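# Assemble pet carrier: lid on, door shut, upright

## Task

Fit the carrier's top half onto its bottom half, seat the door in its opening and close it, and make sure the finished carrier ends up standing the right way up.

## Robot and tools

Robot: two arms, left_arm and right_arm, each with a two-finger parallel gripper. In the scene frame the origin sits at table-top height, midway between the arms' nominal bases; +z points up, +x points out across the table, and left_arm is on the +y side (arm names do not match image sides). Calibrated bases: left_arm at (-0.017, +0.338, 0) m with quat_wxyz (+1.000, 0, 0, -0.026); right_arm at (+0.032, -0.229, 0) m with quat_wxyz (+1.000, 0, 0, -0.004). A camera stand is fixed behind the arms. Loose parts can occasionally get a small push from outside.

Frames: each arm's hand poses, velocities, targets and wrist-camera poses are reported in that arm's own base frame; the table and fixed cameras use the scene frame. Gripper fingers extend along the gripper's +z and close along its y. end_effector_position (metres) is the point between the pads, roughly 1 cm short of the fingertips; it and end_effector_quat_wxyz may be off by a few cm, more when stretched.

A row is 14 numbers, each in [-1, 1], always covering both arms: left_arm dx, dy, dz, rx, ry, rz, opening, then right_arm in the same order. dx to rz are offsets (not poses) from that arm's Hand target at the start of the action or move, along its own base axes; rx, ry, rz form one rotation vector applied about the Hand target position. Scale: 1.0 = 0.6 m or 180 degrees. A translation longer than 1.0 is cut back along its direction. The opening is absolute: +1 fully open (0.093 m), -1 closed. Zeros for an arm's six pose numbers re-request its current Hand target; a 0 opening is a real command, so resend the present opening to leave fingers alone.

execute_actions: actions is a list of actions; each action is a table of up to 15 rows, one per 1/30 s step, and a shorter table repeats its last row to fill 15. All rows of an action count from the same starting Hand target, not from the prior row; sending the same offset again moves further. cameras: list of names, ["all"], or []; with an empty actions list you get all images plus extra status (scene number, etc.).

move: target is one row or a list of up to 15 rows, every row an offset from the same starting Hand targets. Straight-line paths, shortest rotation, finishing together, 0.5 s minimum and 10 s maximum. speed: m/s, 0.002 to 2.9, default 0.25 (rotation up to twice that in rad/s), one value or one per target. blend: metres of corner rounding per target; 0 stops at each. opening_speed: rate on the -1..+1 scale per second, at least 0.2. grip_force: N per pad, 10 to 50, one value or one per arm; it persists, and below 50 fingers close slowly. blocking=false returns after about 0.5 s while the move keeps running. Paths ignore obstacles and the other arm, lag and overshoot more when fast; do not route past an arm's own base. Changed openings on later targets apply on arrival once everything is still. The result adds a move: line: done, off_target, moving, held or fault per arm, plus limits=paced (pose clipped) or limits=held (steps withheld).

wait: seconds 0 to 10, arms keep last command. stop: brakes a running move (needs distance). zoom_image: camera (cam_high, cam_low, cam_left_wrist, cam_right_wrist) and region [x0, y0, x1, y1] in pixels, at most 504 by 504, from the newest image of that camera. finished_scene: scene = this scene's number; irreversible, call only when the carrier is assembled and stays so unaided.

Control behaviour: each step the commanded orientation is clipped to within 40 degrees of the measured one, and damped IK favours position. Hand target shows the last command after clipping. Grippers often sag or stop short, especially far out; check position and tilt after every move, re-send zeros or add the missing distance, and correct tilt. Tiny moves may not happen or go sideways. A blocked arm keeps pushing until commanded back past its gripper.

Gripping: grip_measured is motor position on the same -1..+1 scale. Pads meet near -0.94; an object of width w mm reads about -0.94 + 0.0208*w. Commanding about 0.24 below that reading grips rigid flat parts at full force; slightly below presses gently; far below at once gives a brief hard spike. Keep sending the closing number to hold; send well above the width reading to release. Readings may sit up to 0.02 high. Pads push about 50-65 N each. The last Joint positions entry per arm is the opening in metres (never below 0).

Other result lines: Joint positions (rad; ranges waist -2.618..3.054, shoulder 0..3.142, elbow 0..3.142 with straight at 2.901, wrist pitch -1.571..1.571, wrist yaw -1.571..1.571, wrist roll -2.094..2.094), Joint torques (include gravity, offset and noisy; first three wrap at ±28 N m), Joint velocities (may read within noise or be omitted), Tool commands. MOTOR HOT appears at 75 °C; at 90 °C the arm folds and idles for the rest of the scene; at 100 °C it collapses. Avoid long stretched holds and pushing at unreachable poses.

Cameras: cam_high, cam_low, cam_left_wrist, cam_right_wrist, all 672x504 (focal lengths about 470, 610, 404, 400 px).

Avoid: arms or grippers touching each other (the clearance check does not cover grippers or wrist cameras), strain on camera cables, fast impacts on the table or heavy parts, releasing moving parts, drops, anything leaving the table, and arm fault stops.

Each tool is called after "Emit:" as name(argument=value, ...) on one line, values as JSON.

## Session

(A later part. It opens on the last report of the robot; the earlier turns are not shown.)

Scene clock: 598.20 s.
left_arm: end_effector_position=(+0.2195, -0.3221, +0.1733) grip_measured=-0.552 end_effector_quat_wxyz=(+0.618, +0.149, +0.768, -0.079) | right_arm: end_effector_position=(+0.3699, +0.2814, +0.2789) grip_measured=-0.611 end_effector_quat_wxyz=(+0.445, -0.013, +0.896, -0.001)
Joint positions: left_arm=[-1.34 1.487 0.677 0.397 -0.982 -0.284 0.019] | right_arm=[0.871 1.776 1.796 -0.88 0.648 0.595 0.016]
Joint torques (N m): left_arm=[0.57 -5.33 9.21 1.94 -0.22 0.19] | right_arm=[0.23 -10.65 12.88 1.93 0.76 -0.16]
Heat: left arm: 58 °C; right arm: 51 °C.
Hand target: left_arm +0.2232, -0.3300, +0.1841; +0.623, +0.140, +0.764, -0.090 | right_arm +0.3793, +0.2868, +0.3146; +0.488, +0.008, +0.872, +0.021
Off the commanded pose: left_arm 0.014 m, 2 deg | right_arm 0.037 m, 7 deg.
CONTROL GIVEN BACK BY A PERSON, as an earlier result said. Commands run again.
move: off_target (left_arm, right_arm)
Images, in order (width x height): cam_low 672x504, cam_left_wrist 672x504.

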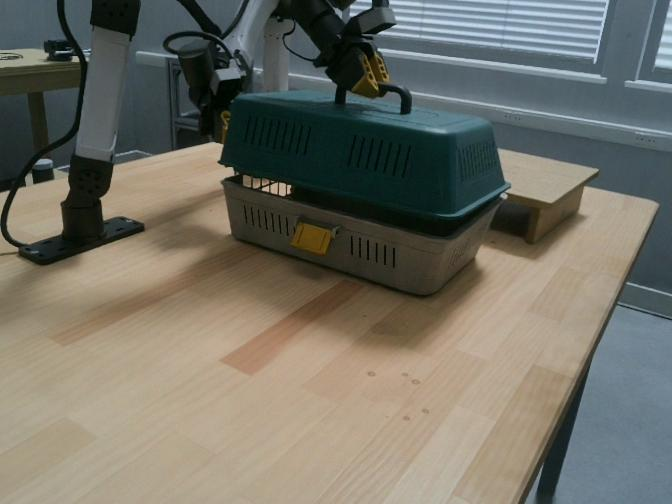

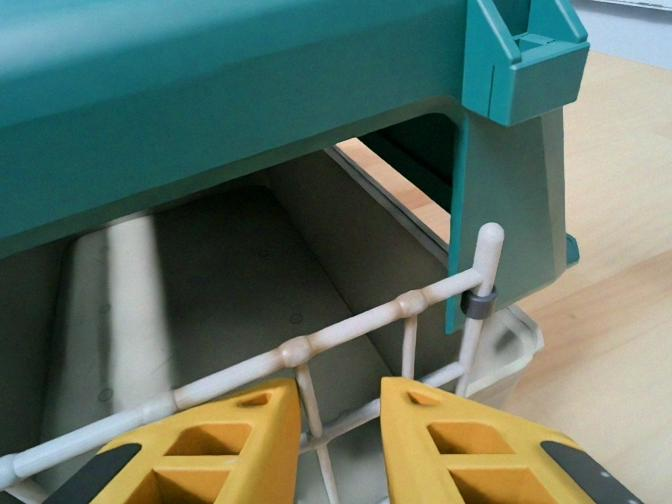

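Emit:
move(target=[0,0,0,0,0,0,-0.55, -0.0133,-0.0208,-0.034,0.011,0.009,-0.0067,-1], speed=0.04, cameras=["cam_left_wrist","cam_low"])

Emit:
zoom_image(camera="cam_low", region=[210, 150, 290, 230])

Emit:
zoom_image(camera="cam_low", region=[420, 170, 520, 255])

Scene clock: 606.53 s.
left_arm: end_effector_position=(+0.2195, -0.3221, +0.1733) grip_measured=-0.552 end_effector_quat_wxyz=(+0.618, +0.149, +0.768, -0.079) | right_arm: end_effector_position=(+0.3663, +0.2785, +0.2607) grip_measured=-0.611 end_effector_quat_wxyz=(+0.436, -0.004, +0.900, -0.001)
Joint positions: left_arm=[-1.34 1.487 0.677 0.397 -0.982 -0.284 0.019] | right_arm=[0.871 1.759 1.717 -0.844 0.641 0.627 0.016]
Joint torques (N m): left_arm=[0.47 -5.45 9.24 1.93 -0.19 0.21] | right_arm=[-0.84 -14.78 7.83 2.01 0.61 0.02]
Heat: left arm: 61 °C; right arm: 52 °C.
Hand target: left_arm +0.2232, -0.3301, +0.1842; +0.623, +0.140, +0.764, -0.090 | right_arm +0.3714, +0.2743, +0.2944; +0.476, +0.026, +0.879, +0.031
Off the commanded pose: left_arm 0.014 m, 2 deg | right_arm 0.034 m, 7 deg.
move: off_target (left_arm, right_arm)
Images, in order (width x height): cam_low 672x504, cam_left_wrist 672x504.

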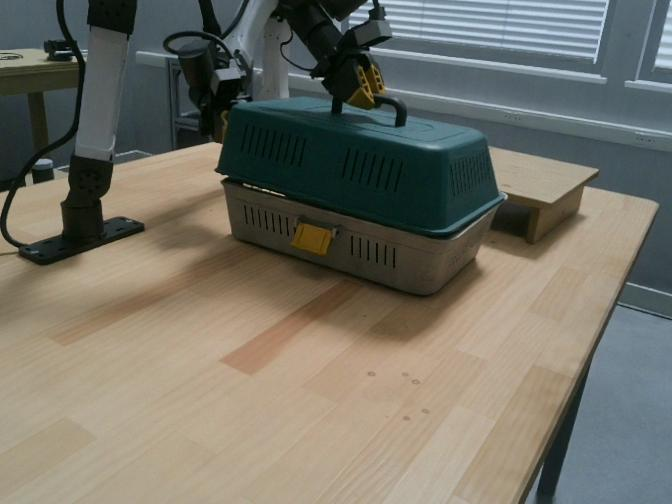

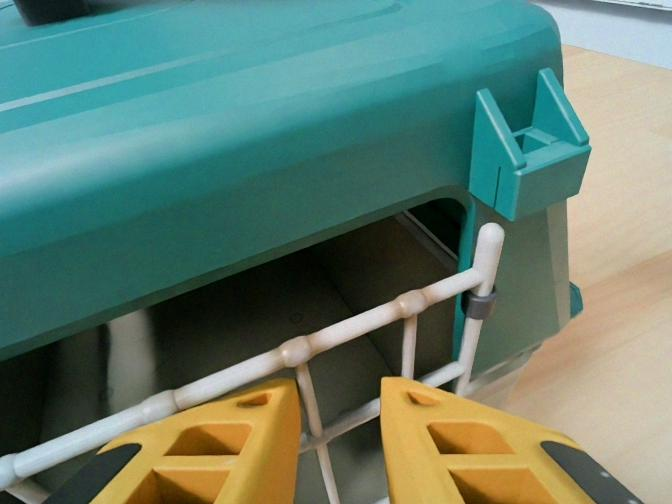

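Scaled by 6.300 from the camera's 672x504 image, which has a finer 960x720 frame.

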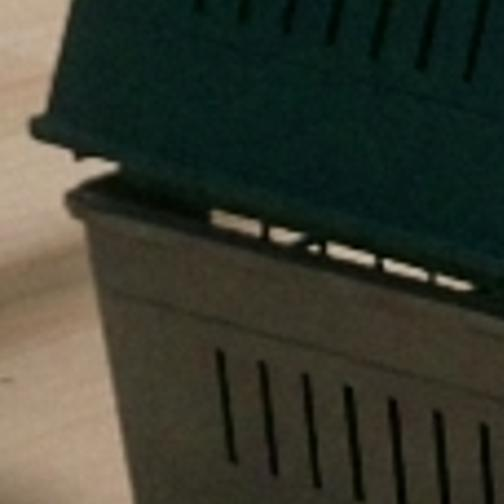

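Scaled by 5.040 from the camera's 672x504 image, which has a finer 960x720 frame.

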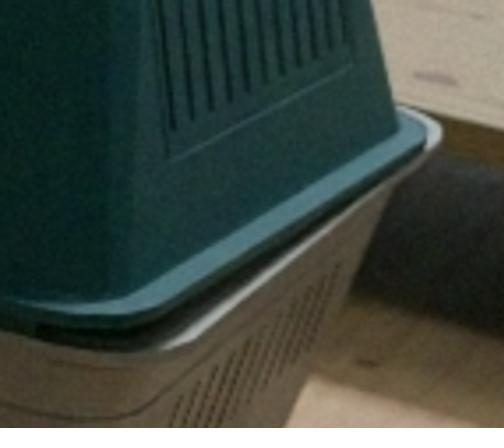

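Emit:
move(target=[[0,0,0,0,0,0,-0.55, 0.0133,0.0208,0.034,-0.011,-0.009,0.0067,-1],[0,0,0,0,0,0,-0.55, 0.0065,0.005,0,0,-0.004,0,-1]], speed=0.04, cameras=["cam_left_wrist","cam_low"])

Emit:
zoom_image(camera="cam_low", region=[210, 150, 290, 230])

Emit:
zoom_image(camera="cam_low", region=[420, 170, 520, 255])

Scene clock: 612.43 s.
left_arm: end_effector_position=(+0.2195, -0.3221, +0.1733) grip_measured=-0.552 end_effector_quat_wxyz=(+0.618, +0.149, +0.768, -0.078) | right_arm: end_effector_position=(+0.3688, +0.2804, +0.2606) grip_measured=-0.611 end_effector_quat_wxyz=(+0.437, -0.006, +0.899, +0.000)
Joint positions: left_arm=[-1.34 1.487 0.677 0.397 -0.982 -0.284 0.019] | right_arm=[0.869 1.766 1.722 -0.833 0.64 0.617 0.016]
Joint torques (N m): left_arm=[0.53 -5.42 9.31 1.91 -0.18 0.17] | right_arm=[-0.73 -14.48 7.66 2.12 0.67 0.03]
Heat: left arm: 63 °C; right arm: 51 °C.
Hand target: left_arm +0.2232, -0.3300, +0.1842; +0.623, +0.140, +0.764, -0.090 | right_arm +0.3753, +0.2773, +0.2943; +0.481, +0.026, +0.876, +0.031
Off the commanded pose: left_arm 0.014 m, 2 deg | right_arm 0.035 m, 8 deg.
move: off_target (left_arm, right_arm)
Images, in order (width x height): cam_low 672x504, cam_left_wrist 672x504.

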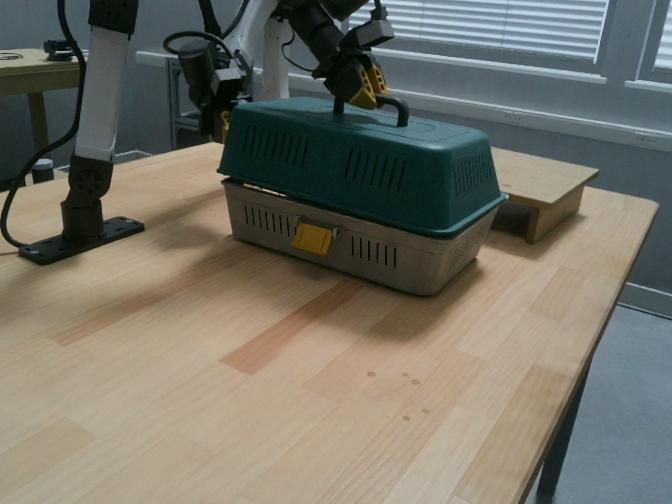

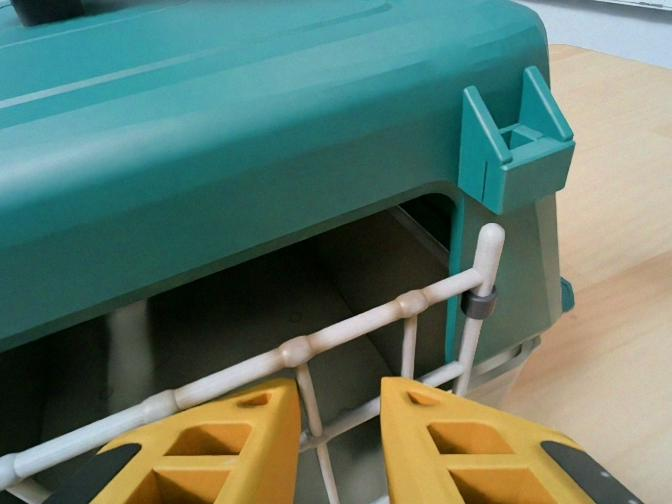

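Scaled by 6.300 from the camera's 672x504 image, which has a finer 960x720 frame.

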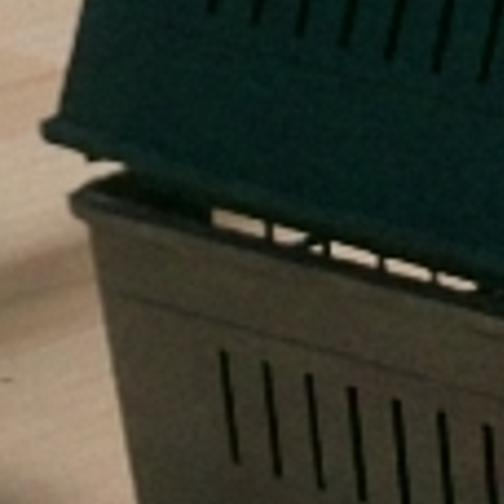

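Scaled by 5.040 from the camera's 672x504 image, which has a finer 960x720 frame.

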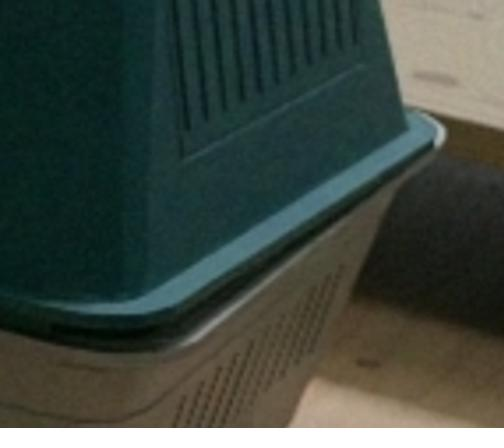

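Emit:
move(target=[[0,0,0,0,0,0,-0.55, 0.008,0.0155,0.034,-0.009,-0.009,0.0067,-1],[0,0,0,0,0,0,-0.55, 0.005,0.003,0,0.003,-0.007,0,-1]], speed=0.04, cameras=["cam_left_wrist","cam_low","cam_right_wrist"])

Emit:
zoom_image(camera="cam_low", region=[210, 150, 290, 230])

Emit:
zoom_image(camera="cam_low", region=[420, 170, 520, 255])

Scene clock: 618.70 s.
left_arm: end_effector_position=(+0.2195, -0.3221, +0.1733) grip_measured=-0.552 end_effector_quat_wxyz=(+0.618, +0.149, +0.768, -0.078) | right_arm: end_effector_position=(+0.3732, +0.2838, +0.2615) grip_measured=-0.611 end_effector_quat_wxyz=(+0.452, -0.002, +0.892, +0.006)
Joint positions: left_arm=[-1.34 1.487 0.677 0.397 -0.982 -0.284 0.019] | right_arm=[0.87 1.764 1.698 -0.775 0.653 0.608 0.016]
Joint torques (N m): left_arm=[0.57 -5.39 9.28 1.9 -0.15 0.19] | right_arm=[-0.83 -14.65 7.66 2.08 0.62 0.01]
Heat: left arm: 64 °C; right arm: 51 °C.
Hand target: left_arm +0.2232, -0.3300, +0.1842; +0.623, +0.140, +0.764, -0.090 | right_arm +0.3783, +0.2790, +0.2943; +0.491, +0.028, +0.870, +0.035
Off the commanded pose: left_arm 0.014 m, 2 deg | right_arm 0.034 m, 7 deg.
move: off_target (left_arm, right_arm)
Images, in order (width x height): cam_low 672x504, cam_left_wrist 672x504, cam_right_wrist 672x504.

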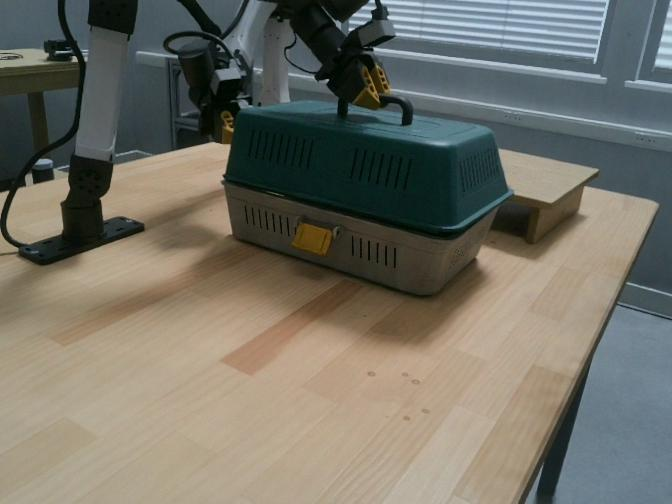

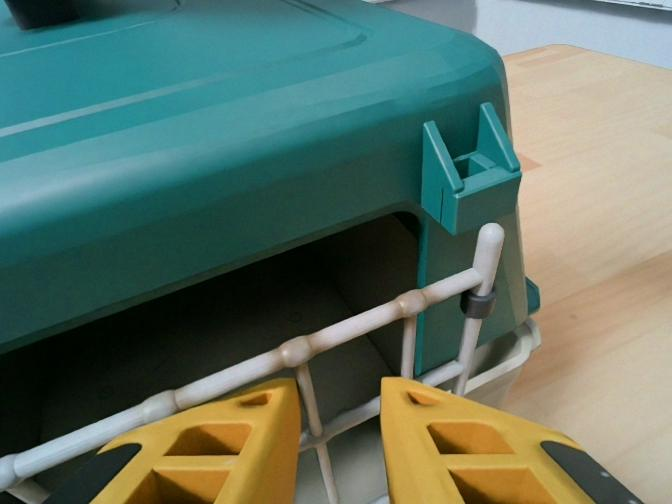

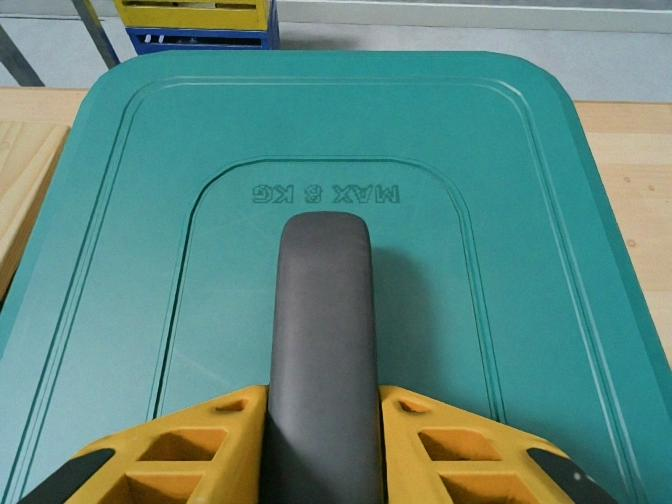

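Scaled by 6.300 from the camera's 672x504 image, which has a finer 960x720 frame.

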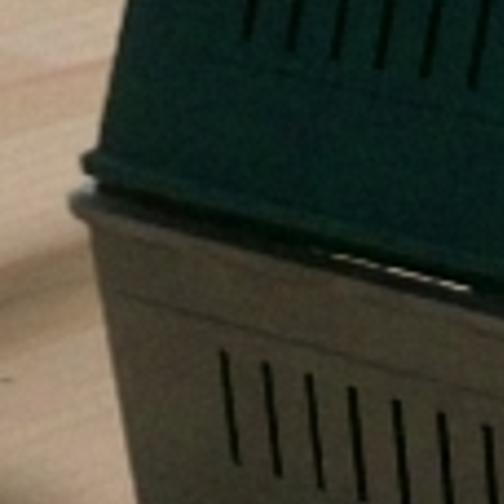

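Scaled by 5.040 from the camera's 672x504 image, which has a finer 960x720 frame.

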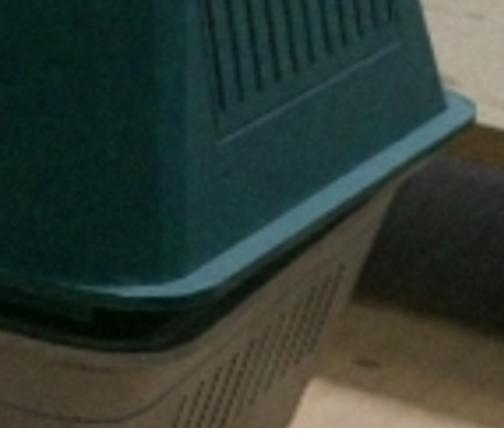

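Emit:
move(target=[[0,0,0,0,0,0,-0.55, 0.003,0.0125,0.034,-0.012,-0.002,0.0067,-1],[0,0,0,0,0,0,-0.55, -0.003,-0.0017,0,-0.001,0.0042,0,-1]], speed=0.04, cameras=["cam_left_wrist","cam_low","cam_high"])

Emit:
zoom_image(camera="cam_low", region=[210, 150, 290, 230])

Emit:
zoom_image(camera="cam_low", region=[420, 170, 520, 255])

Emit:
zoom_image(camera="cam_left_wrist", region=[430, 50, 600, 300])

Scene clock: 624.50 s.
left_arm: end_effector_position=(+0.2195, -0.3221, +0.1733) grip_measured=-0.552 end_effector_quat_wxyz=(+0.618, +0.149, +0.768, -0.078) | right_arm: end_effector_position=(+0.3715, +0.2821, +0.2628) grip_measured=-0.611 end_effector_quat_wxyz=(+0.448, -0.002, +0.894, +0.004)
Joint positions: left_arm=[-1.34 1.487 0.677 0.397 -0.982 -0.284 0.019] | right_arm=[0.87 1.763 1.709 -0.799 0.651 0.615 0.016]
Joint torques (N m): left_arm=[0.57 -5.2 9.35 1.91 -0.18 0.15] | right_arm=[-0.88 -14.41 7.79 2.01 0.57 0.02]
Heat: left arm: 65 °C; right arm: 51 °C.
Hand target: left_arm +0.2232, -0.3300, +0.1842; +0.623, +0.140, +0.764, -0.090 | right_arm +0.3765, +0.2780, +0.2943; +0.485, +0.027, +0.873, +0.034
Off the commanded pose: left_arm 0.014 m, 2 deg | right_arm 0.032 m, 7 deg.
move: off_target (left_arm, right_arm)
Images, in order (width x height): cam_high 672x504, cam_low 672x504, cam_left_wrist 672x504.

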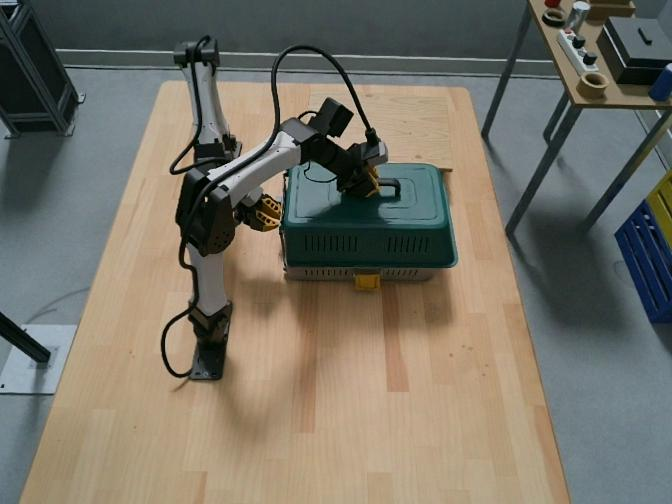

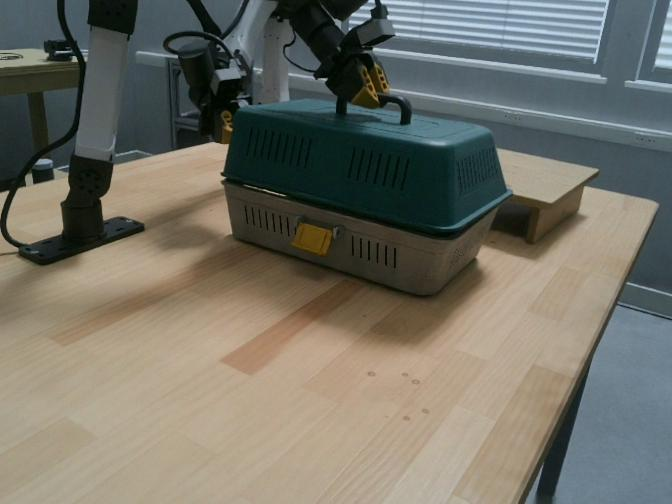

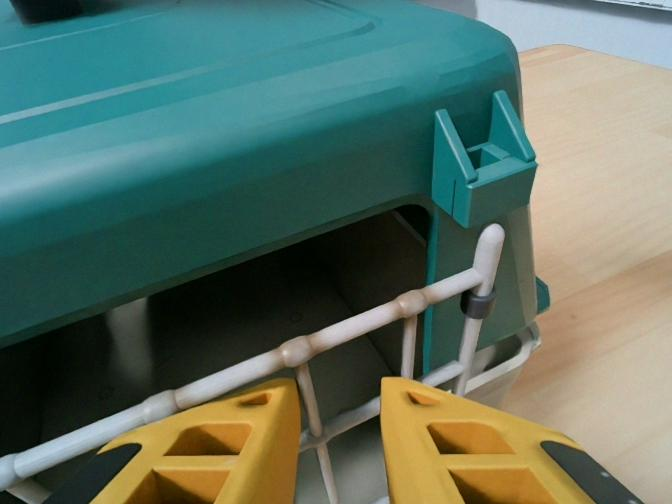

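Scaled by 6.300 from the camera's 672x504 image, which has a finer 960x720 frame.

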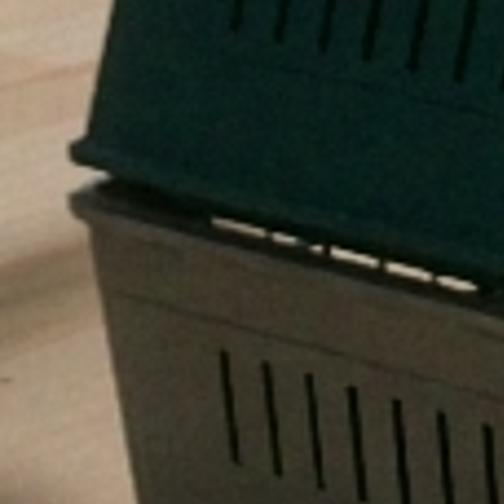

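Scaled by 5.040 from the camera's 672x504 image, which has a finer 960x720 frame.

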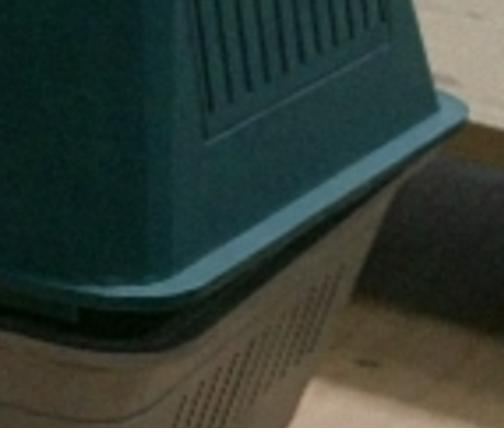

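Scaled by 2.016 from the camera's 672x504 image, which has a finer 960x720 frame.

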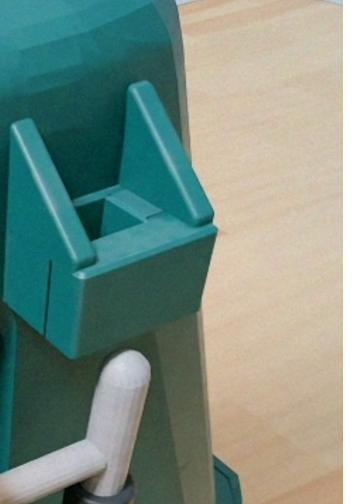

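Emit:
move(target=[[0,0,0,0,0,0,-0.55, 0.0055,0.0145,0.034,-0.011,-0.006,0.0067,-1],[0,0,0,0,0,0,-0.55, -0.0025,-0.003,0,-0.001,0.001,0,-1]], speed=0.04, cameras=["cam_left_wrist","cam_low","cam_high"])

Emit:
zoom_image(camera="cam_low", region=[210, 150, 290, 230])

Emit:
zoom_image(camera="cam_low", region=[420, 170, 520, 255])

Emit:
zoom_image(camera="cam_left_wrist", region=[430, 50, 600, 300])

Scene clock: 633.27 s.
left_arm: end_effector_position=(+0.2195, -0.3221, +0.1733) grip_measured=-0.552 end_effector_quat_wxyz=(+0.618, +0.149, +0.768, -0.078) | right_arm: end_effector_position=(+0.3711, +0.2801, +0.2630) grip_measured=-0.611 end_effector_quat_wxyz=(+0.447, -0.001, +0.894, +0.003)
Joint positions: left_arm=[-1.34 1.487 0.677 0.397 -0.982 -0.284 0.019] | right_arm=[0.868 1.759 1.706 -0.803 0.652 0.615 0.016]
Joint torques (N m): left_arm=[0.51 -5.33 9.24 1.98 -0.16 0.19] | right_arm=[-0.72 -14.49 7.72 1.99 0.55 0.01]
Heat: left arm: 67 °C; right arm: 52 °C.
Hand target: left_arm +0.2232, -0.3300, +0.1842; +0.623, +0.140, +0.764, -0.090 | right_arm +0.3749, +0.2763, +0.2944; +0.484, +0.026, +0.874, +0.032
Off the commanded pose: left_arm 0.014 m, 2 deg | right_arm 0.032 m, 7 deg.
move: off_target (left_arm, right_arm)
Images, in order (width x height): cam_high 672x504, cam_low 672x504, cam_left_wrist 672x504.

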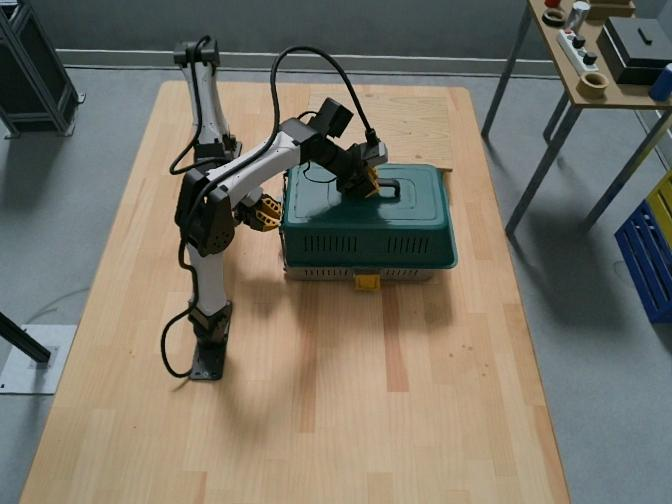

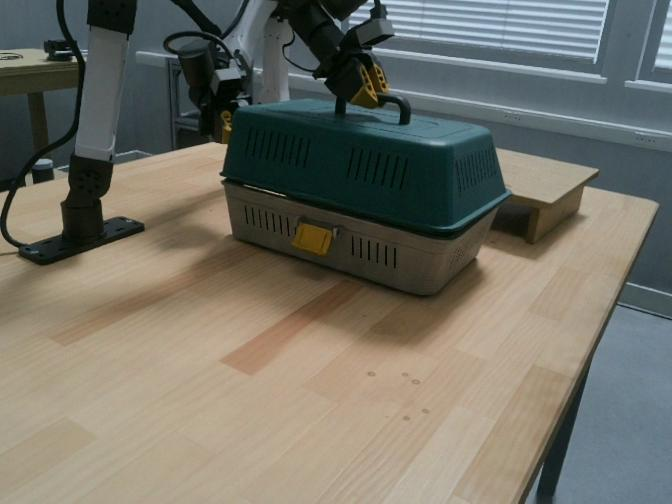

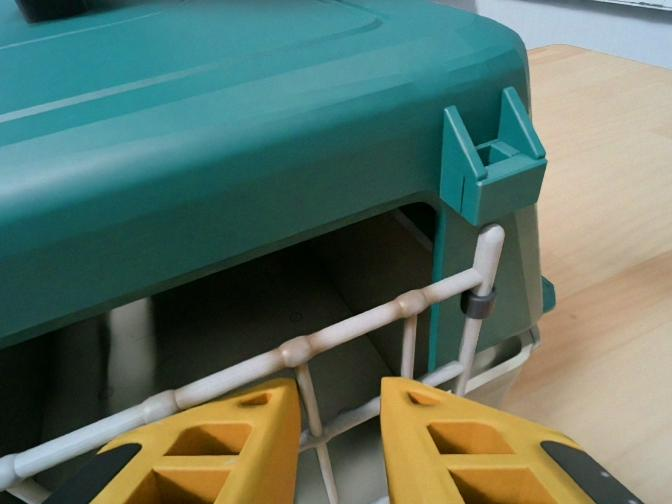

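Scaled by 6.300 from the camera's 672x504 image, which has a finer 960x720 frame.

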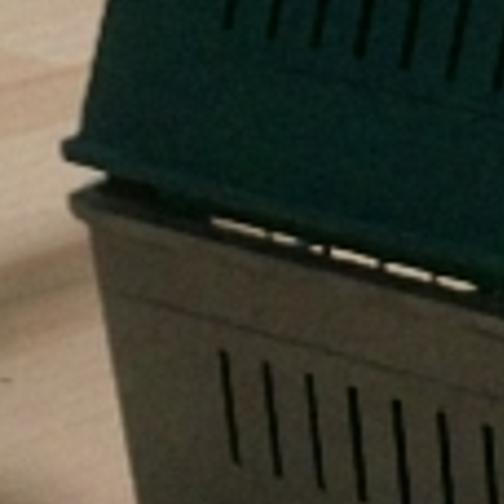

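Scaled by 5.040 from the camera's 672x504 image, which has a finer 960x720 frame.

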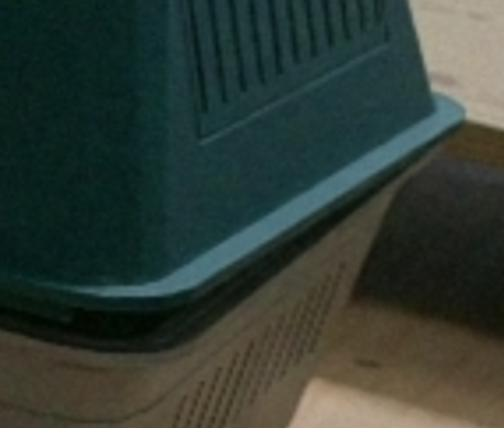

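Scaled by 2.016 from the camera's 672x504 image, which has a finer 960x720 frame.

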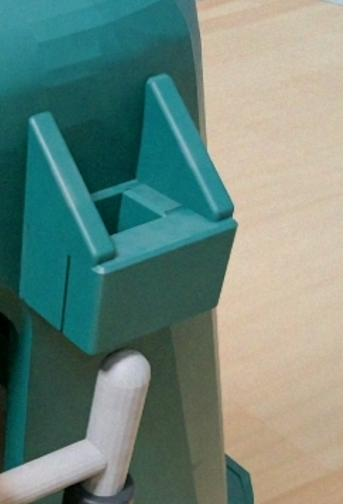

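Emit:
move(target=[0,0,0,0,0,0,-0.55, -0.001,-0.0015,-0.013,0,0.003,0,-1], speed=0.04, cameras=["cam_left_wrist","cam_low","cam_high"])

Emit:
zoom_image(camera="cam_low", region=[210, 150, 290, 230])

Emit:
zoom_image(camera="cam_low", region=[420, 170, 520, 255])

Emit:
zoom_image(camera="cam_left_wrist", region=[430, 50, 600, 300])

Scene clock: 639.60 s.
left_arm: end_effector_position=(+0.2195, -0.3221, +0.1733) grip_measured=-0.552 end_effector_quat_wxyz=(+0.618, +0.149, +0.768, -0.078) | right_arm: end_effector_position=(+0.3712, +0.2787, +0.2614) grip_measured=-0.611 end_effector_quat_wxyz=(+0.450, +0.004, +0.893, +0.006)
Joint positions: left_arm=[-1.34 1.487 0.677 0.397 -0.982 -0.284 0.019] | right_arm=[0.866 1.748 1.682 -0.78 0.652 0.619 0.016]
Joint torques (N m): left_arm=[0.4 -5.31 9.26 1.92 -0.18 0.2] | right_arm=[-0.72 -13.75 7.25 1.95 0.5 0.01]
Heat: left arm: 67 °C; right arm: 53 °C.
Hand target: left_arm +0.2232, -0.3300, +0.1842; +0.623, +0.140, +0.764, -0.090 | right_arm +0.3743, +0.2754, +0.2864; +0.479, +0.026, +0.877, +0.032
Off the commanded pose: left_arm 0.014 m, 2 deg | right_arm 0.026 m, 6 deg.
move: off_target (left_arm, right_arm)
Images, in order (width x height): cam_high 672x504, cam_low 672x504, cam_left_wrist 672x504.

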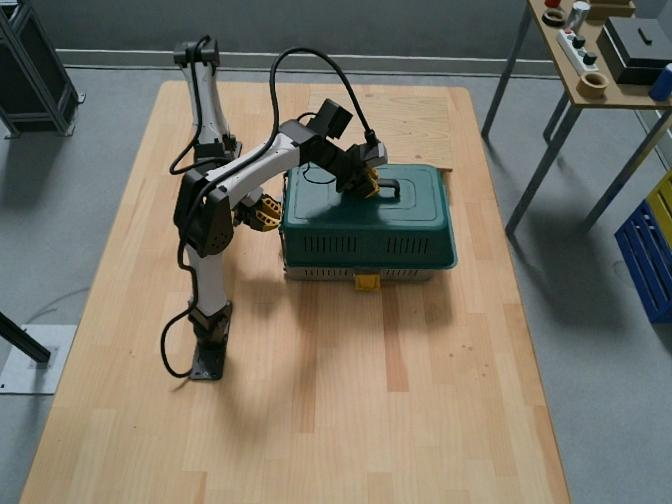

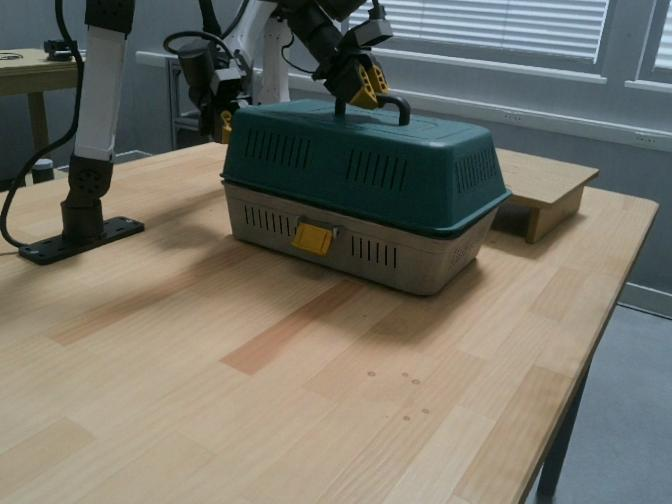

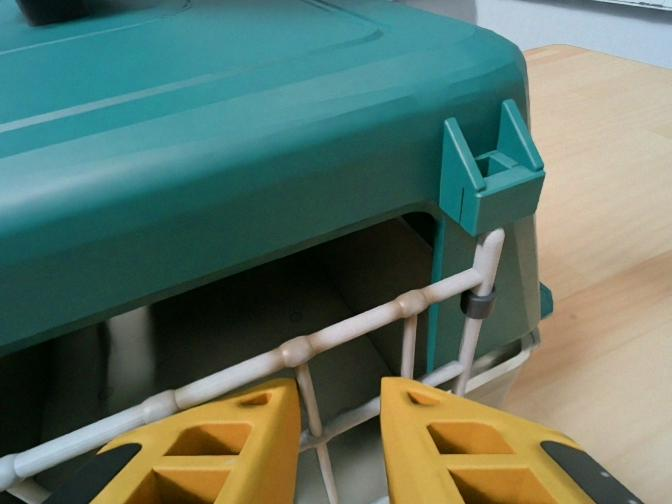

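Scaled by 6.300 from the camera's 672x504 image, which has a finer 960x720 frame.

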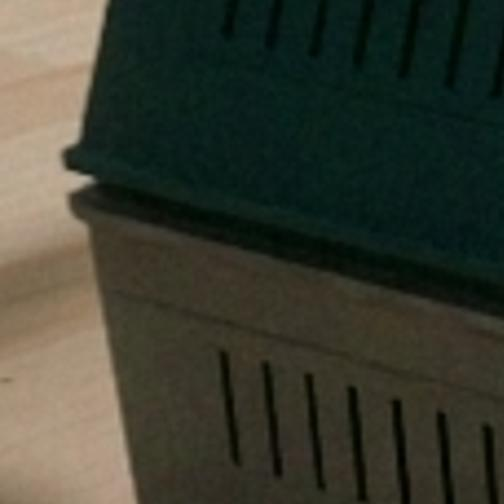

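Scaled by 5.040 from the camera's 672x504 image, which has a finer 960x720 frame.

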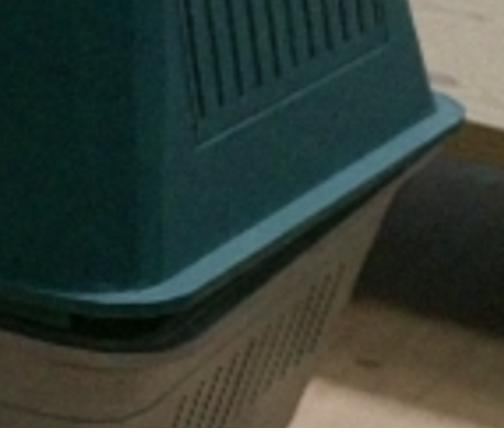

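Scaled by 2.016 from the camera's 672x504 image, which has a finer 960x720 frame.

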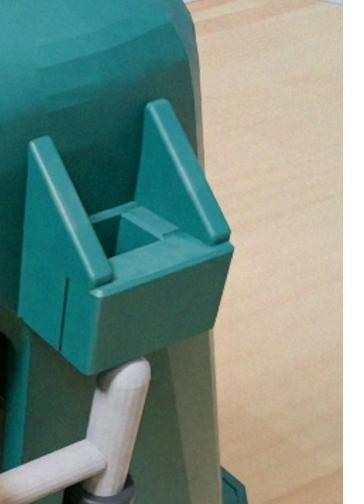

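Emit:
move(target=[0,0,0,0,0,0,-0.55, -0.001,-0.001,-0.016,0,0.004,0,-1], speed=0.04, cameras=["cam_left_wrist","cam_low","cam_high"])

Emit:
zoom_image(camera="cam_low", region=[210, 150, 290, 230])

Emit:
zoom_image(camera="cam_low", region=[420, 170, 520, 255])

Emit:
zoom_image(camera="cam_left_wrist", region=[430, 50, 600, 300])

Scene clock: 643.13 s.
left_arm: end_effector_position=(+0.2195, -0.3221, +0.1733) grip_measured=-0.552 end_effector_quat_wxyz=(+0.618, +0.149, +0.768, -0.078) | right_arm: end_effector_position=(+0.3718, +0.2780, +0.2608) grip_measured=-0.611 end_effector_quat_wxyz=(+0.454, +0.007, +0.891, +0.011)
Joint positions: left_arm=[-1.34 1.487 0.677 0.397 -0.982 -0.284 0.019] | right_arm=[0.864 1.738 1.66 -0.754 0.652 0.619 0.016]
Joint torques (N m): left_arm=[0.5 -5.34 9.25 1.94 -0.18 0.2] | right_arm=[-0.76 -12.77 6.52 1.91 0.4 0.07]
Heat: left arm: 68 °C; right arm: 53 °C.
Hand target: left_arm +0.2232, -0.3300, +0.1842; +0.623, +0.140, +0.764, -0.090 | right_arm +0.3737, +0.2749, +0.2769; +0.474, +0.027, +0.880, +0.032
Off the commanded pose: left_arm 0.014 m, 2 deg | right_arm 0.016 m, 4 deg.
move: off_target (left_arm, right_arm)
Images, in order (width x height): cam_high 672x504, cam_low 672x504, cam_left_wrist 672x504.

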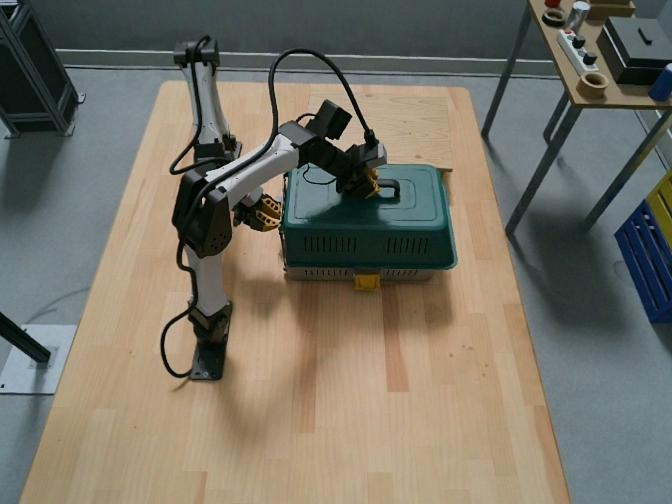

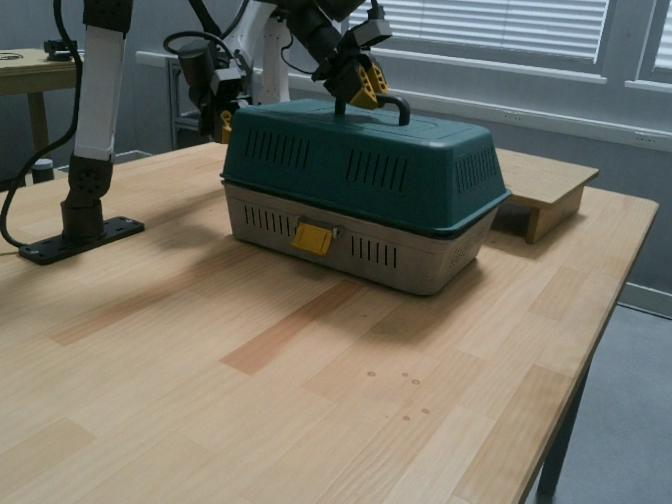

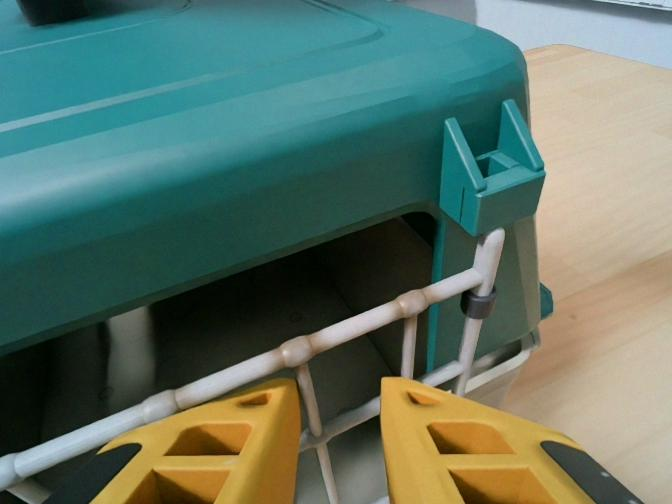

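Scaled by 6.300 from the camera's 672x504 image, which has a finer 960x720 frame.

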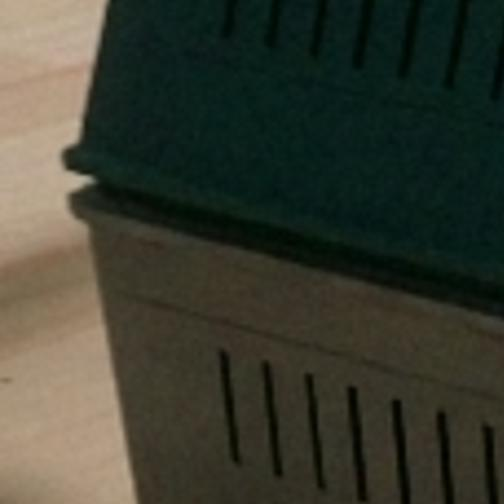

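Scaled by 5.040 from the camera's 672x504 image, which has a finer 960x720 frame.

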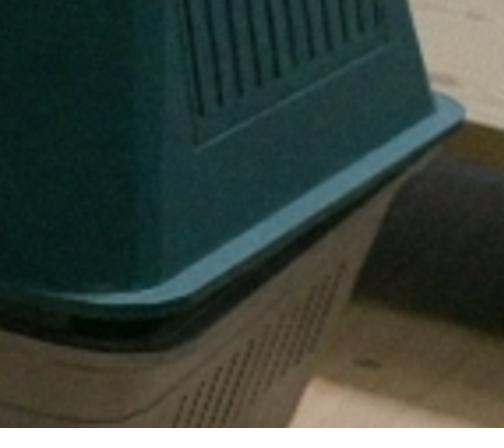

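Scaled by 2.016 from the camera's 672x504 image, which has a finer 960x720 frame.

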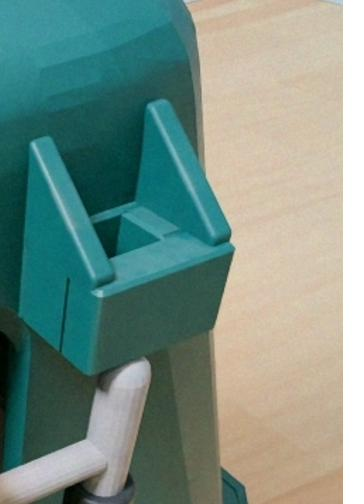

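Emit:
zoom_image(camera="cam_high", region=[400, 150, 480, 290])

Emit:
zoom_image(camera="cam_high", region=[265, 150, 345, 290])

Emit:
zoom_image(camera="cam_low", region=[290, 190, 450, 300])

Emit:
zoom_image(camera="cam_left_wrist", region=[380, 180, 560, 400])

Scaled by 3.600 from the camera's 672x504 image, which has a finer 960x720 frame.

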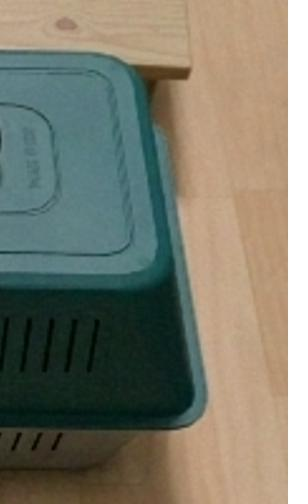

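Scaled by 3.600 from the camera's 672x504 image, which has a finer 960x720 frame.

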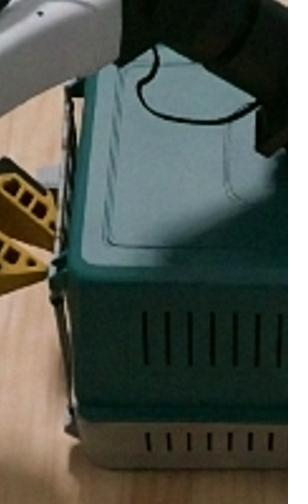

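Scaled by 3.150 from the camera's 672x504 image, which has a finer 960x720 frame.

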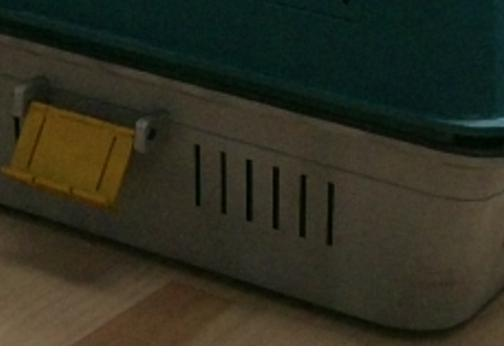

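Scaled by 2.291 from the camera's 672x504 image, which has a finer 960x720 frame.

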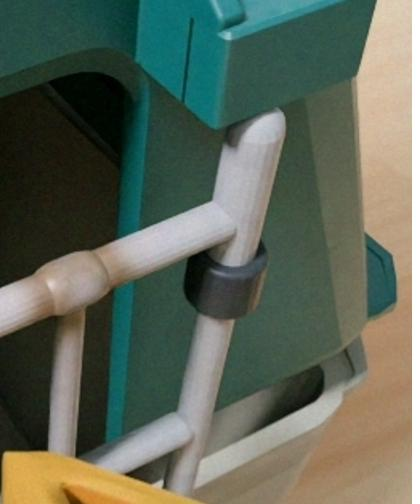

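Emit:
move(target=[[0,0,0,0,0,0,-0.55, 0.0085,0.017,0.054,-0.011,-0.017,0.0067,-1],[0.012,0,0,0,0,0,-0.55, 0.0085,0.017,0.054,-0.011,-0.017,0.0067,-1]], speed=0.04, cameras=["cam_left_wrist","cam_low","cam_high"])

Emit:
zoom_image(camera="cam_left_wrist", region=[430, 0, 672, 300])

Emit:
zoom_image(camera="cam_low", region=[210, 150, 290, 230])

Emit:
zoom_image(camera="cam_low", region=[420, 170, 520, 255])

Scene clock: 664.73 s.
left_arm: end_effector_position=(+0.2268, -0.3201, +0.1726) grip_measured=-0.552 end_effector_quat_wxyz=(+0.617, +0.148, +0.769, -0.073) | right_arm: end_effector_position=(+0.3692, +0.2789, +0.2726) grip_measured=-0.611 end_effector_quat_wxyz=(+0.454, -0.013, +0.891, -0.001)
Joint positions: left_arm=[-1.316 1.492 0.682 0.397 -0.968 -0.275 0.019] | right_arm=[0.872 1.746 1.719 -0.812 0.659 0.582 0.016]
Joint torques (N m): left_arm=[0.5 -5.09 9.03 2.09 -0.16 0.26] | right_arm=[0.24 -10.52 12.98 1.96 0.76 -0.15]
Heat: left arm: 69 °C; right arm: 50 °C.
Hand target: left_arm +0.2304, -0.3300, +0.1841; +0.623, +0.140, +0.764, -0.090 | right_arm +0.3788, +0.2850, +0.3093; +0.497, +0.008, +0.867, +0.023
Off the commanded pose: left_arm 0.016 m, 2 deg | right_arm 0.038 m, 7 deg.
move: off_target (left_arm, right_arm)
Images, in order (width x height): cam_high 672x504, cam_low 672x504, cam_left_wrist 672x504.

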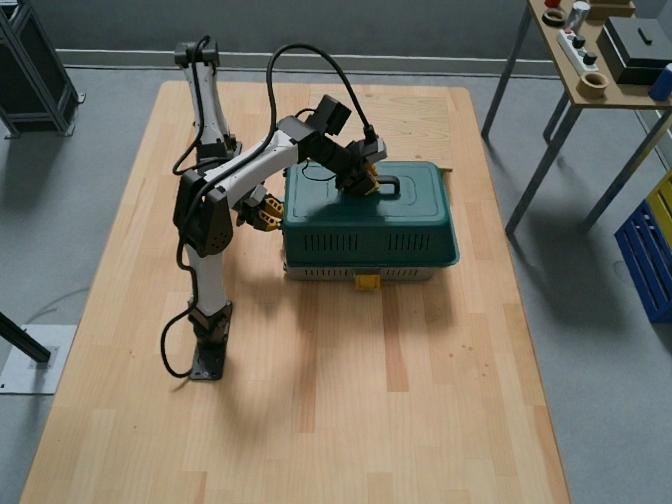

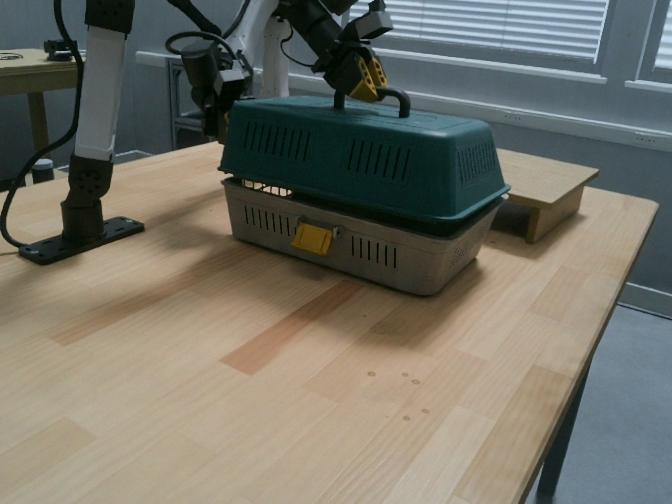

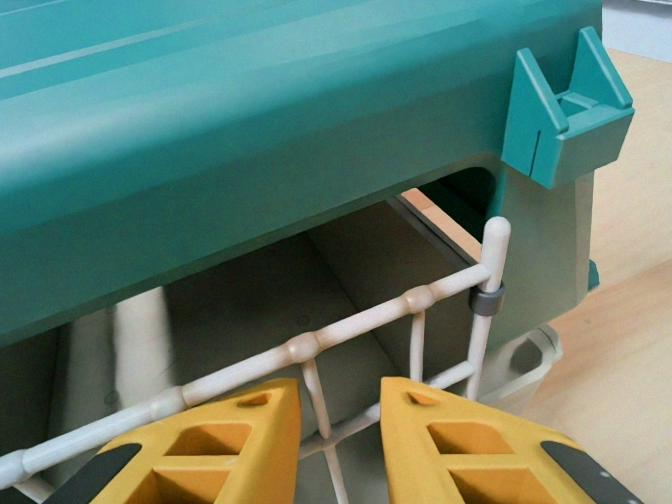

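Scaled by 1.680 from the camera's 672x504 image, which has a finer 960x720 frame.

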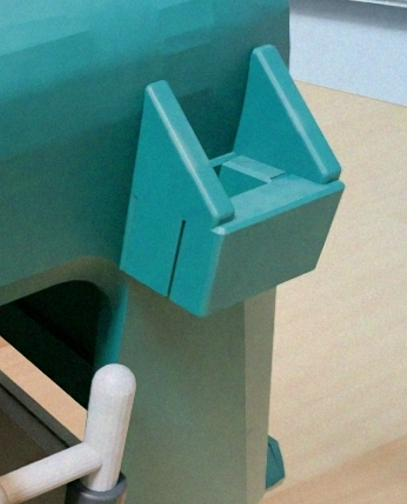

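Scaled by 6.300 from the camera's 672x504 image, which has a finer 960x720 frame.

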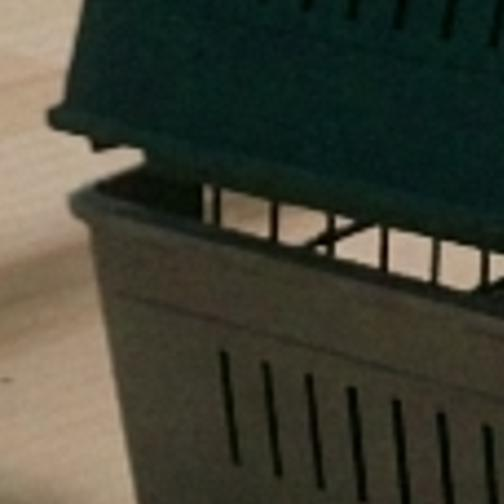

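Scaled by 5.040 from the camera's 672x504 image, which has a finer 960x720 frame.

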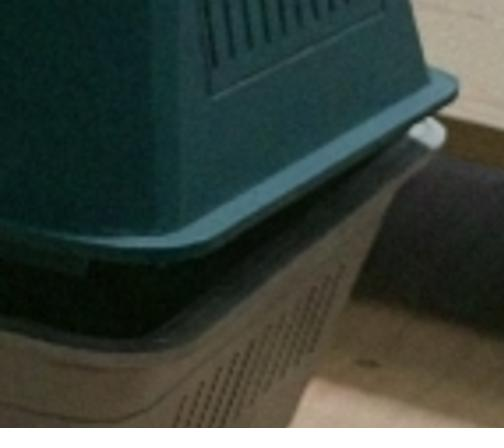

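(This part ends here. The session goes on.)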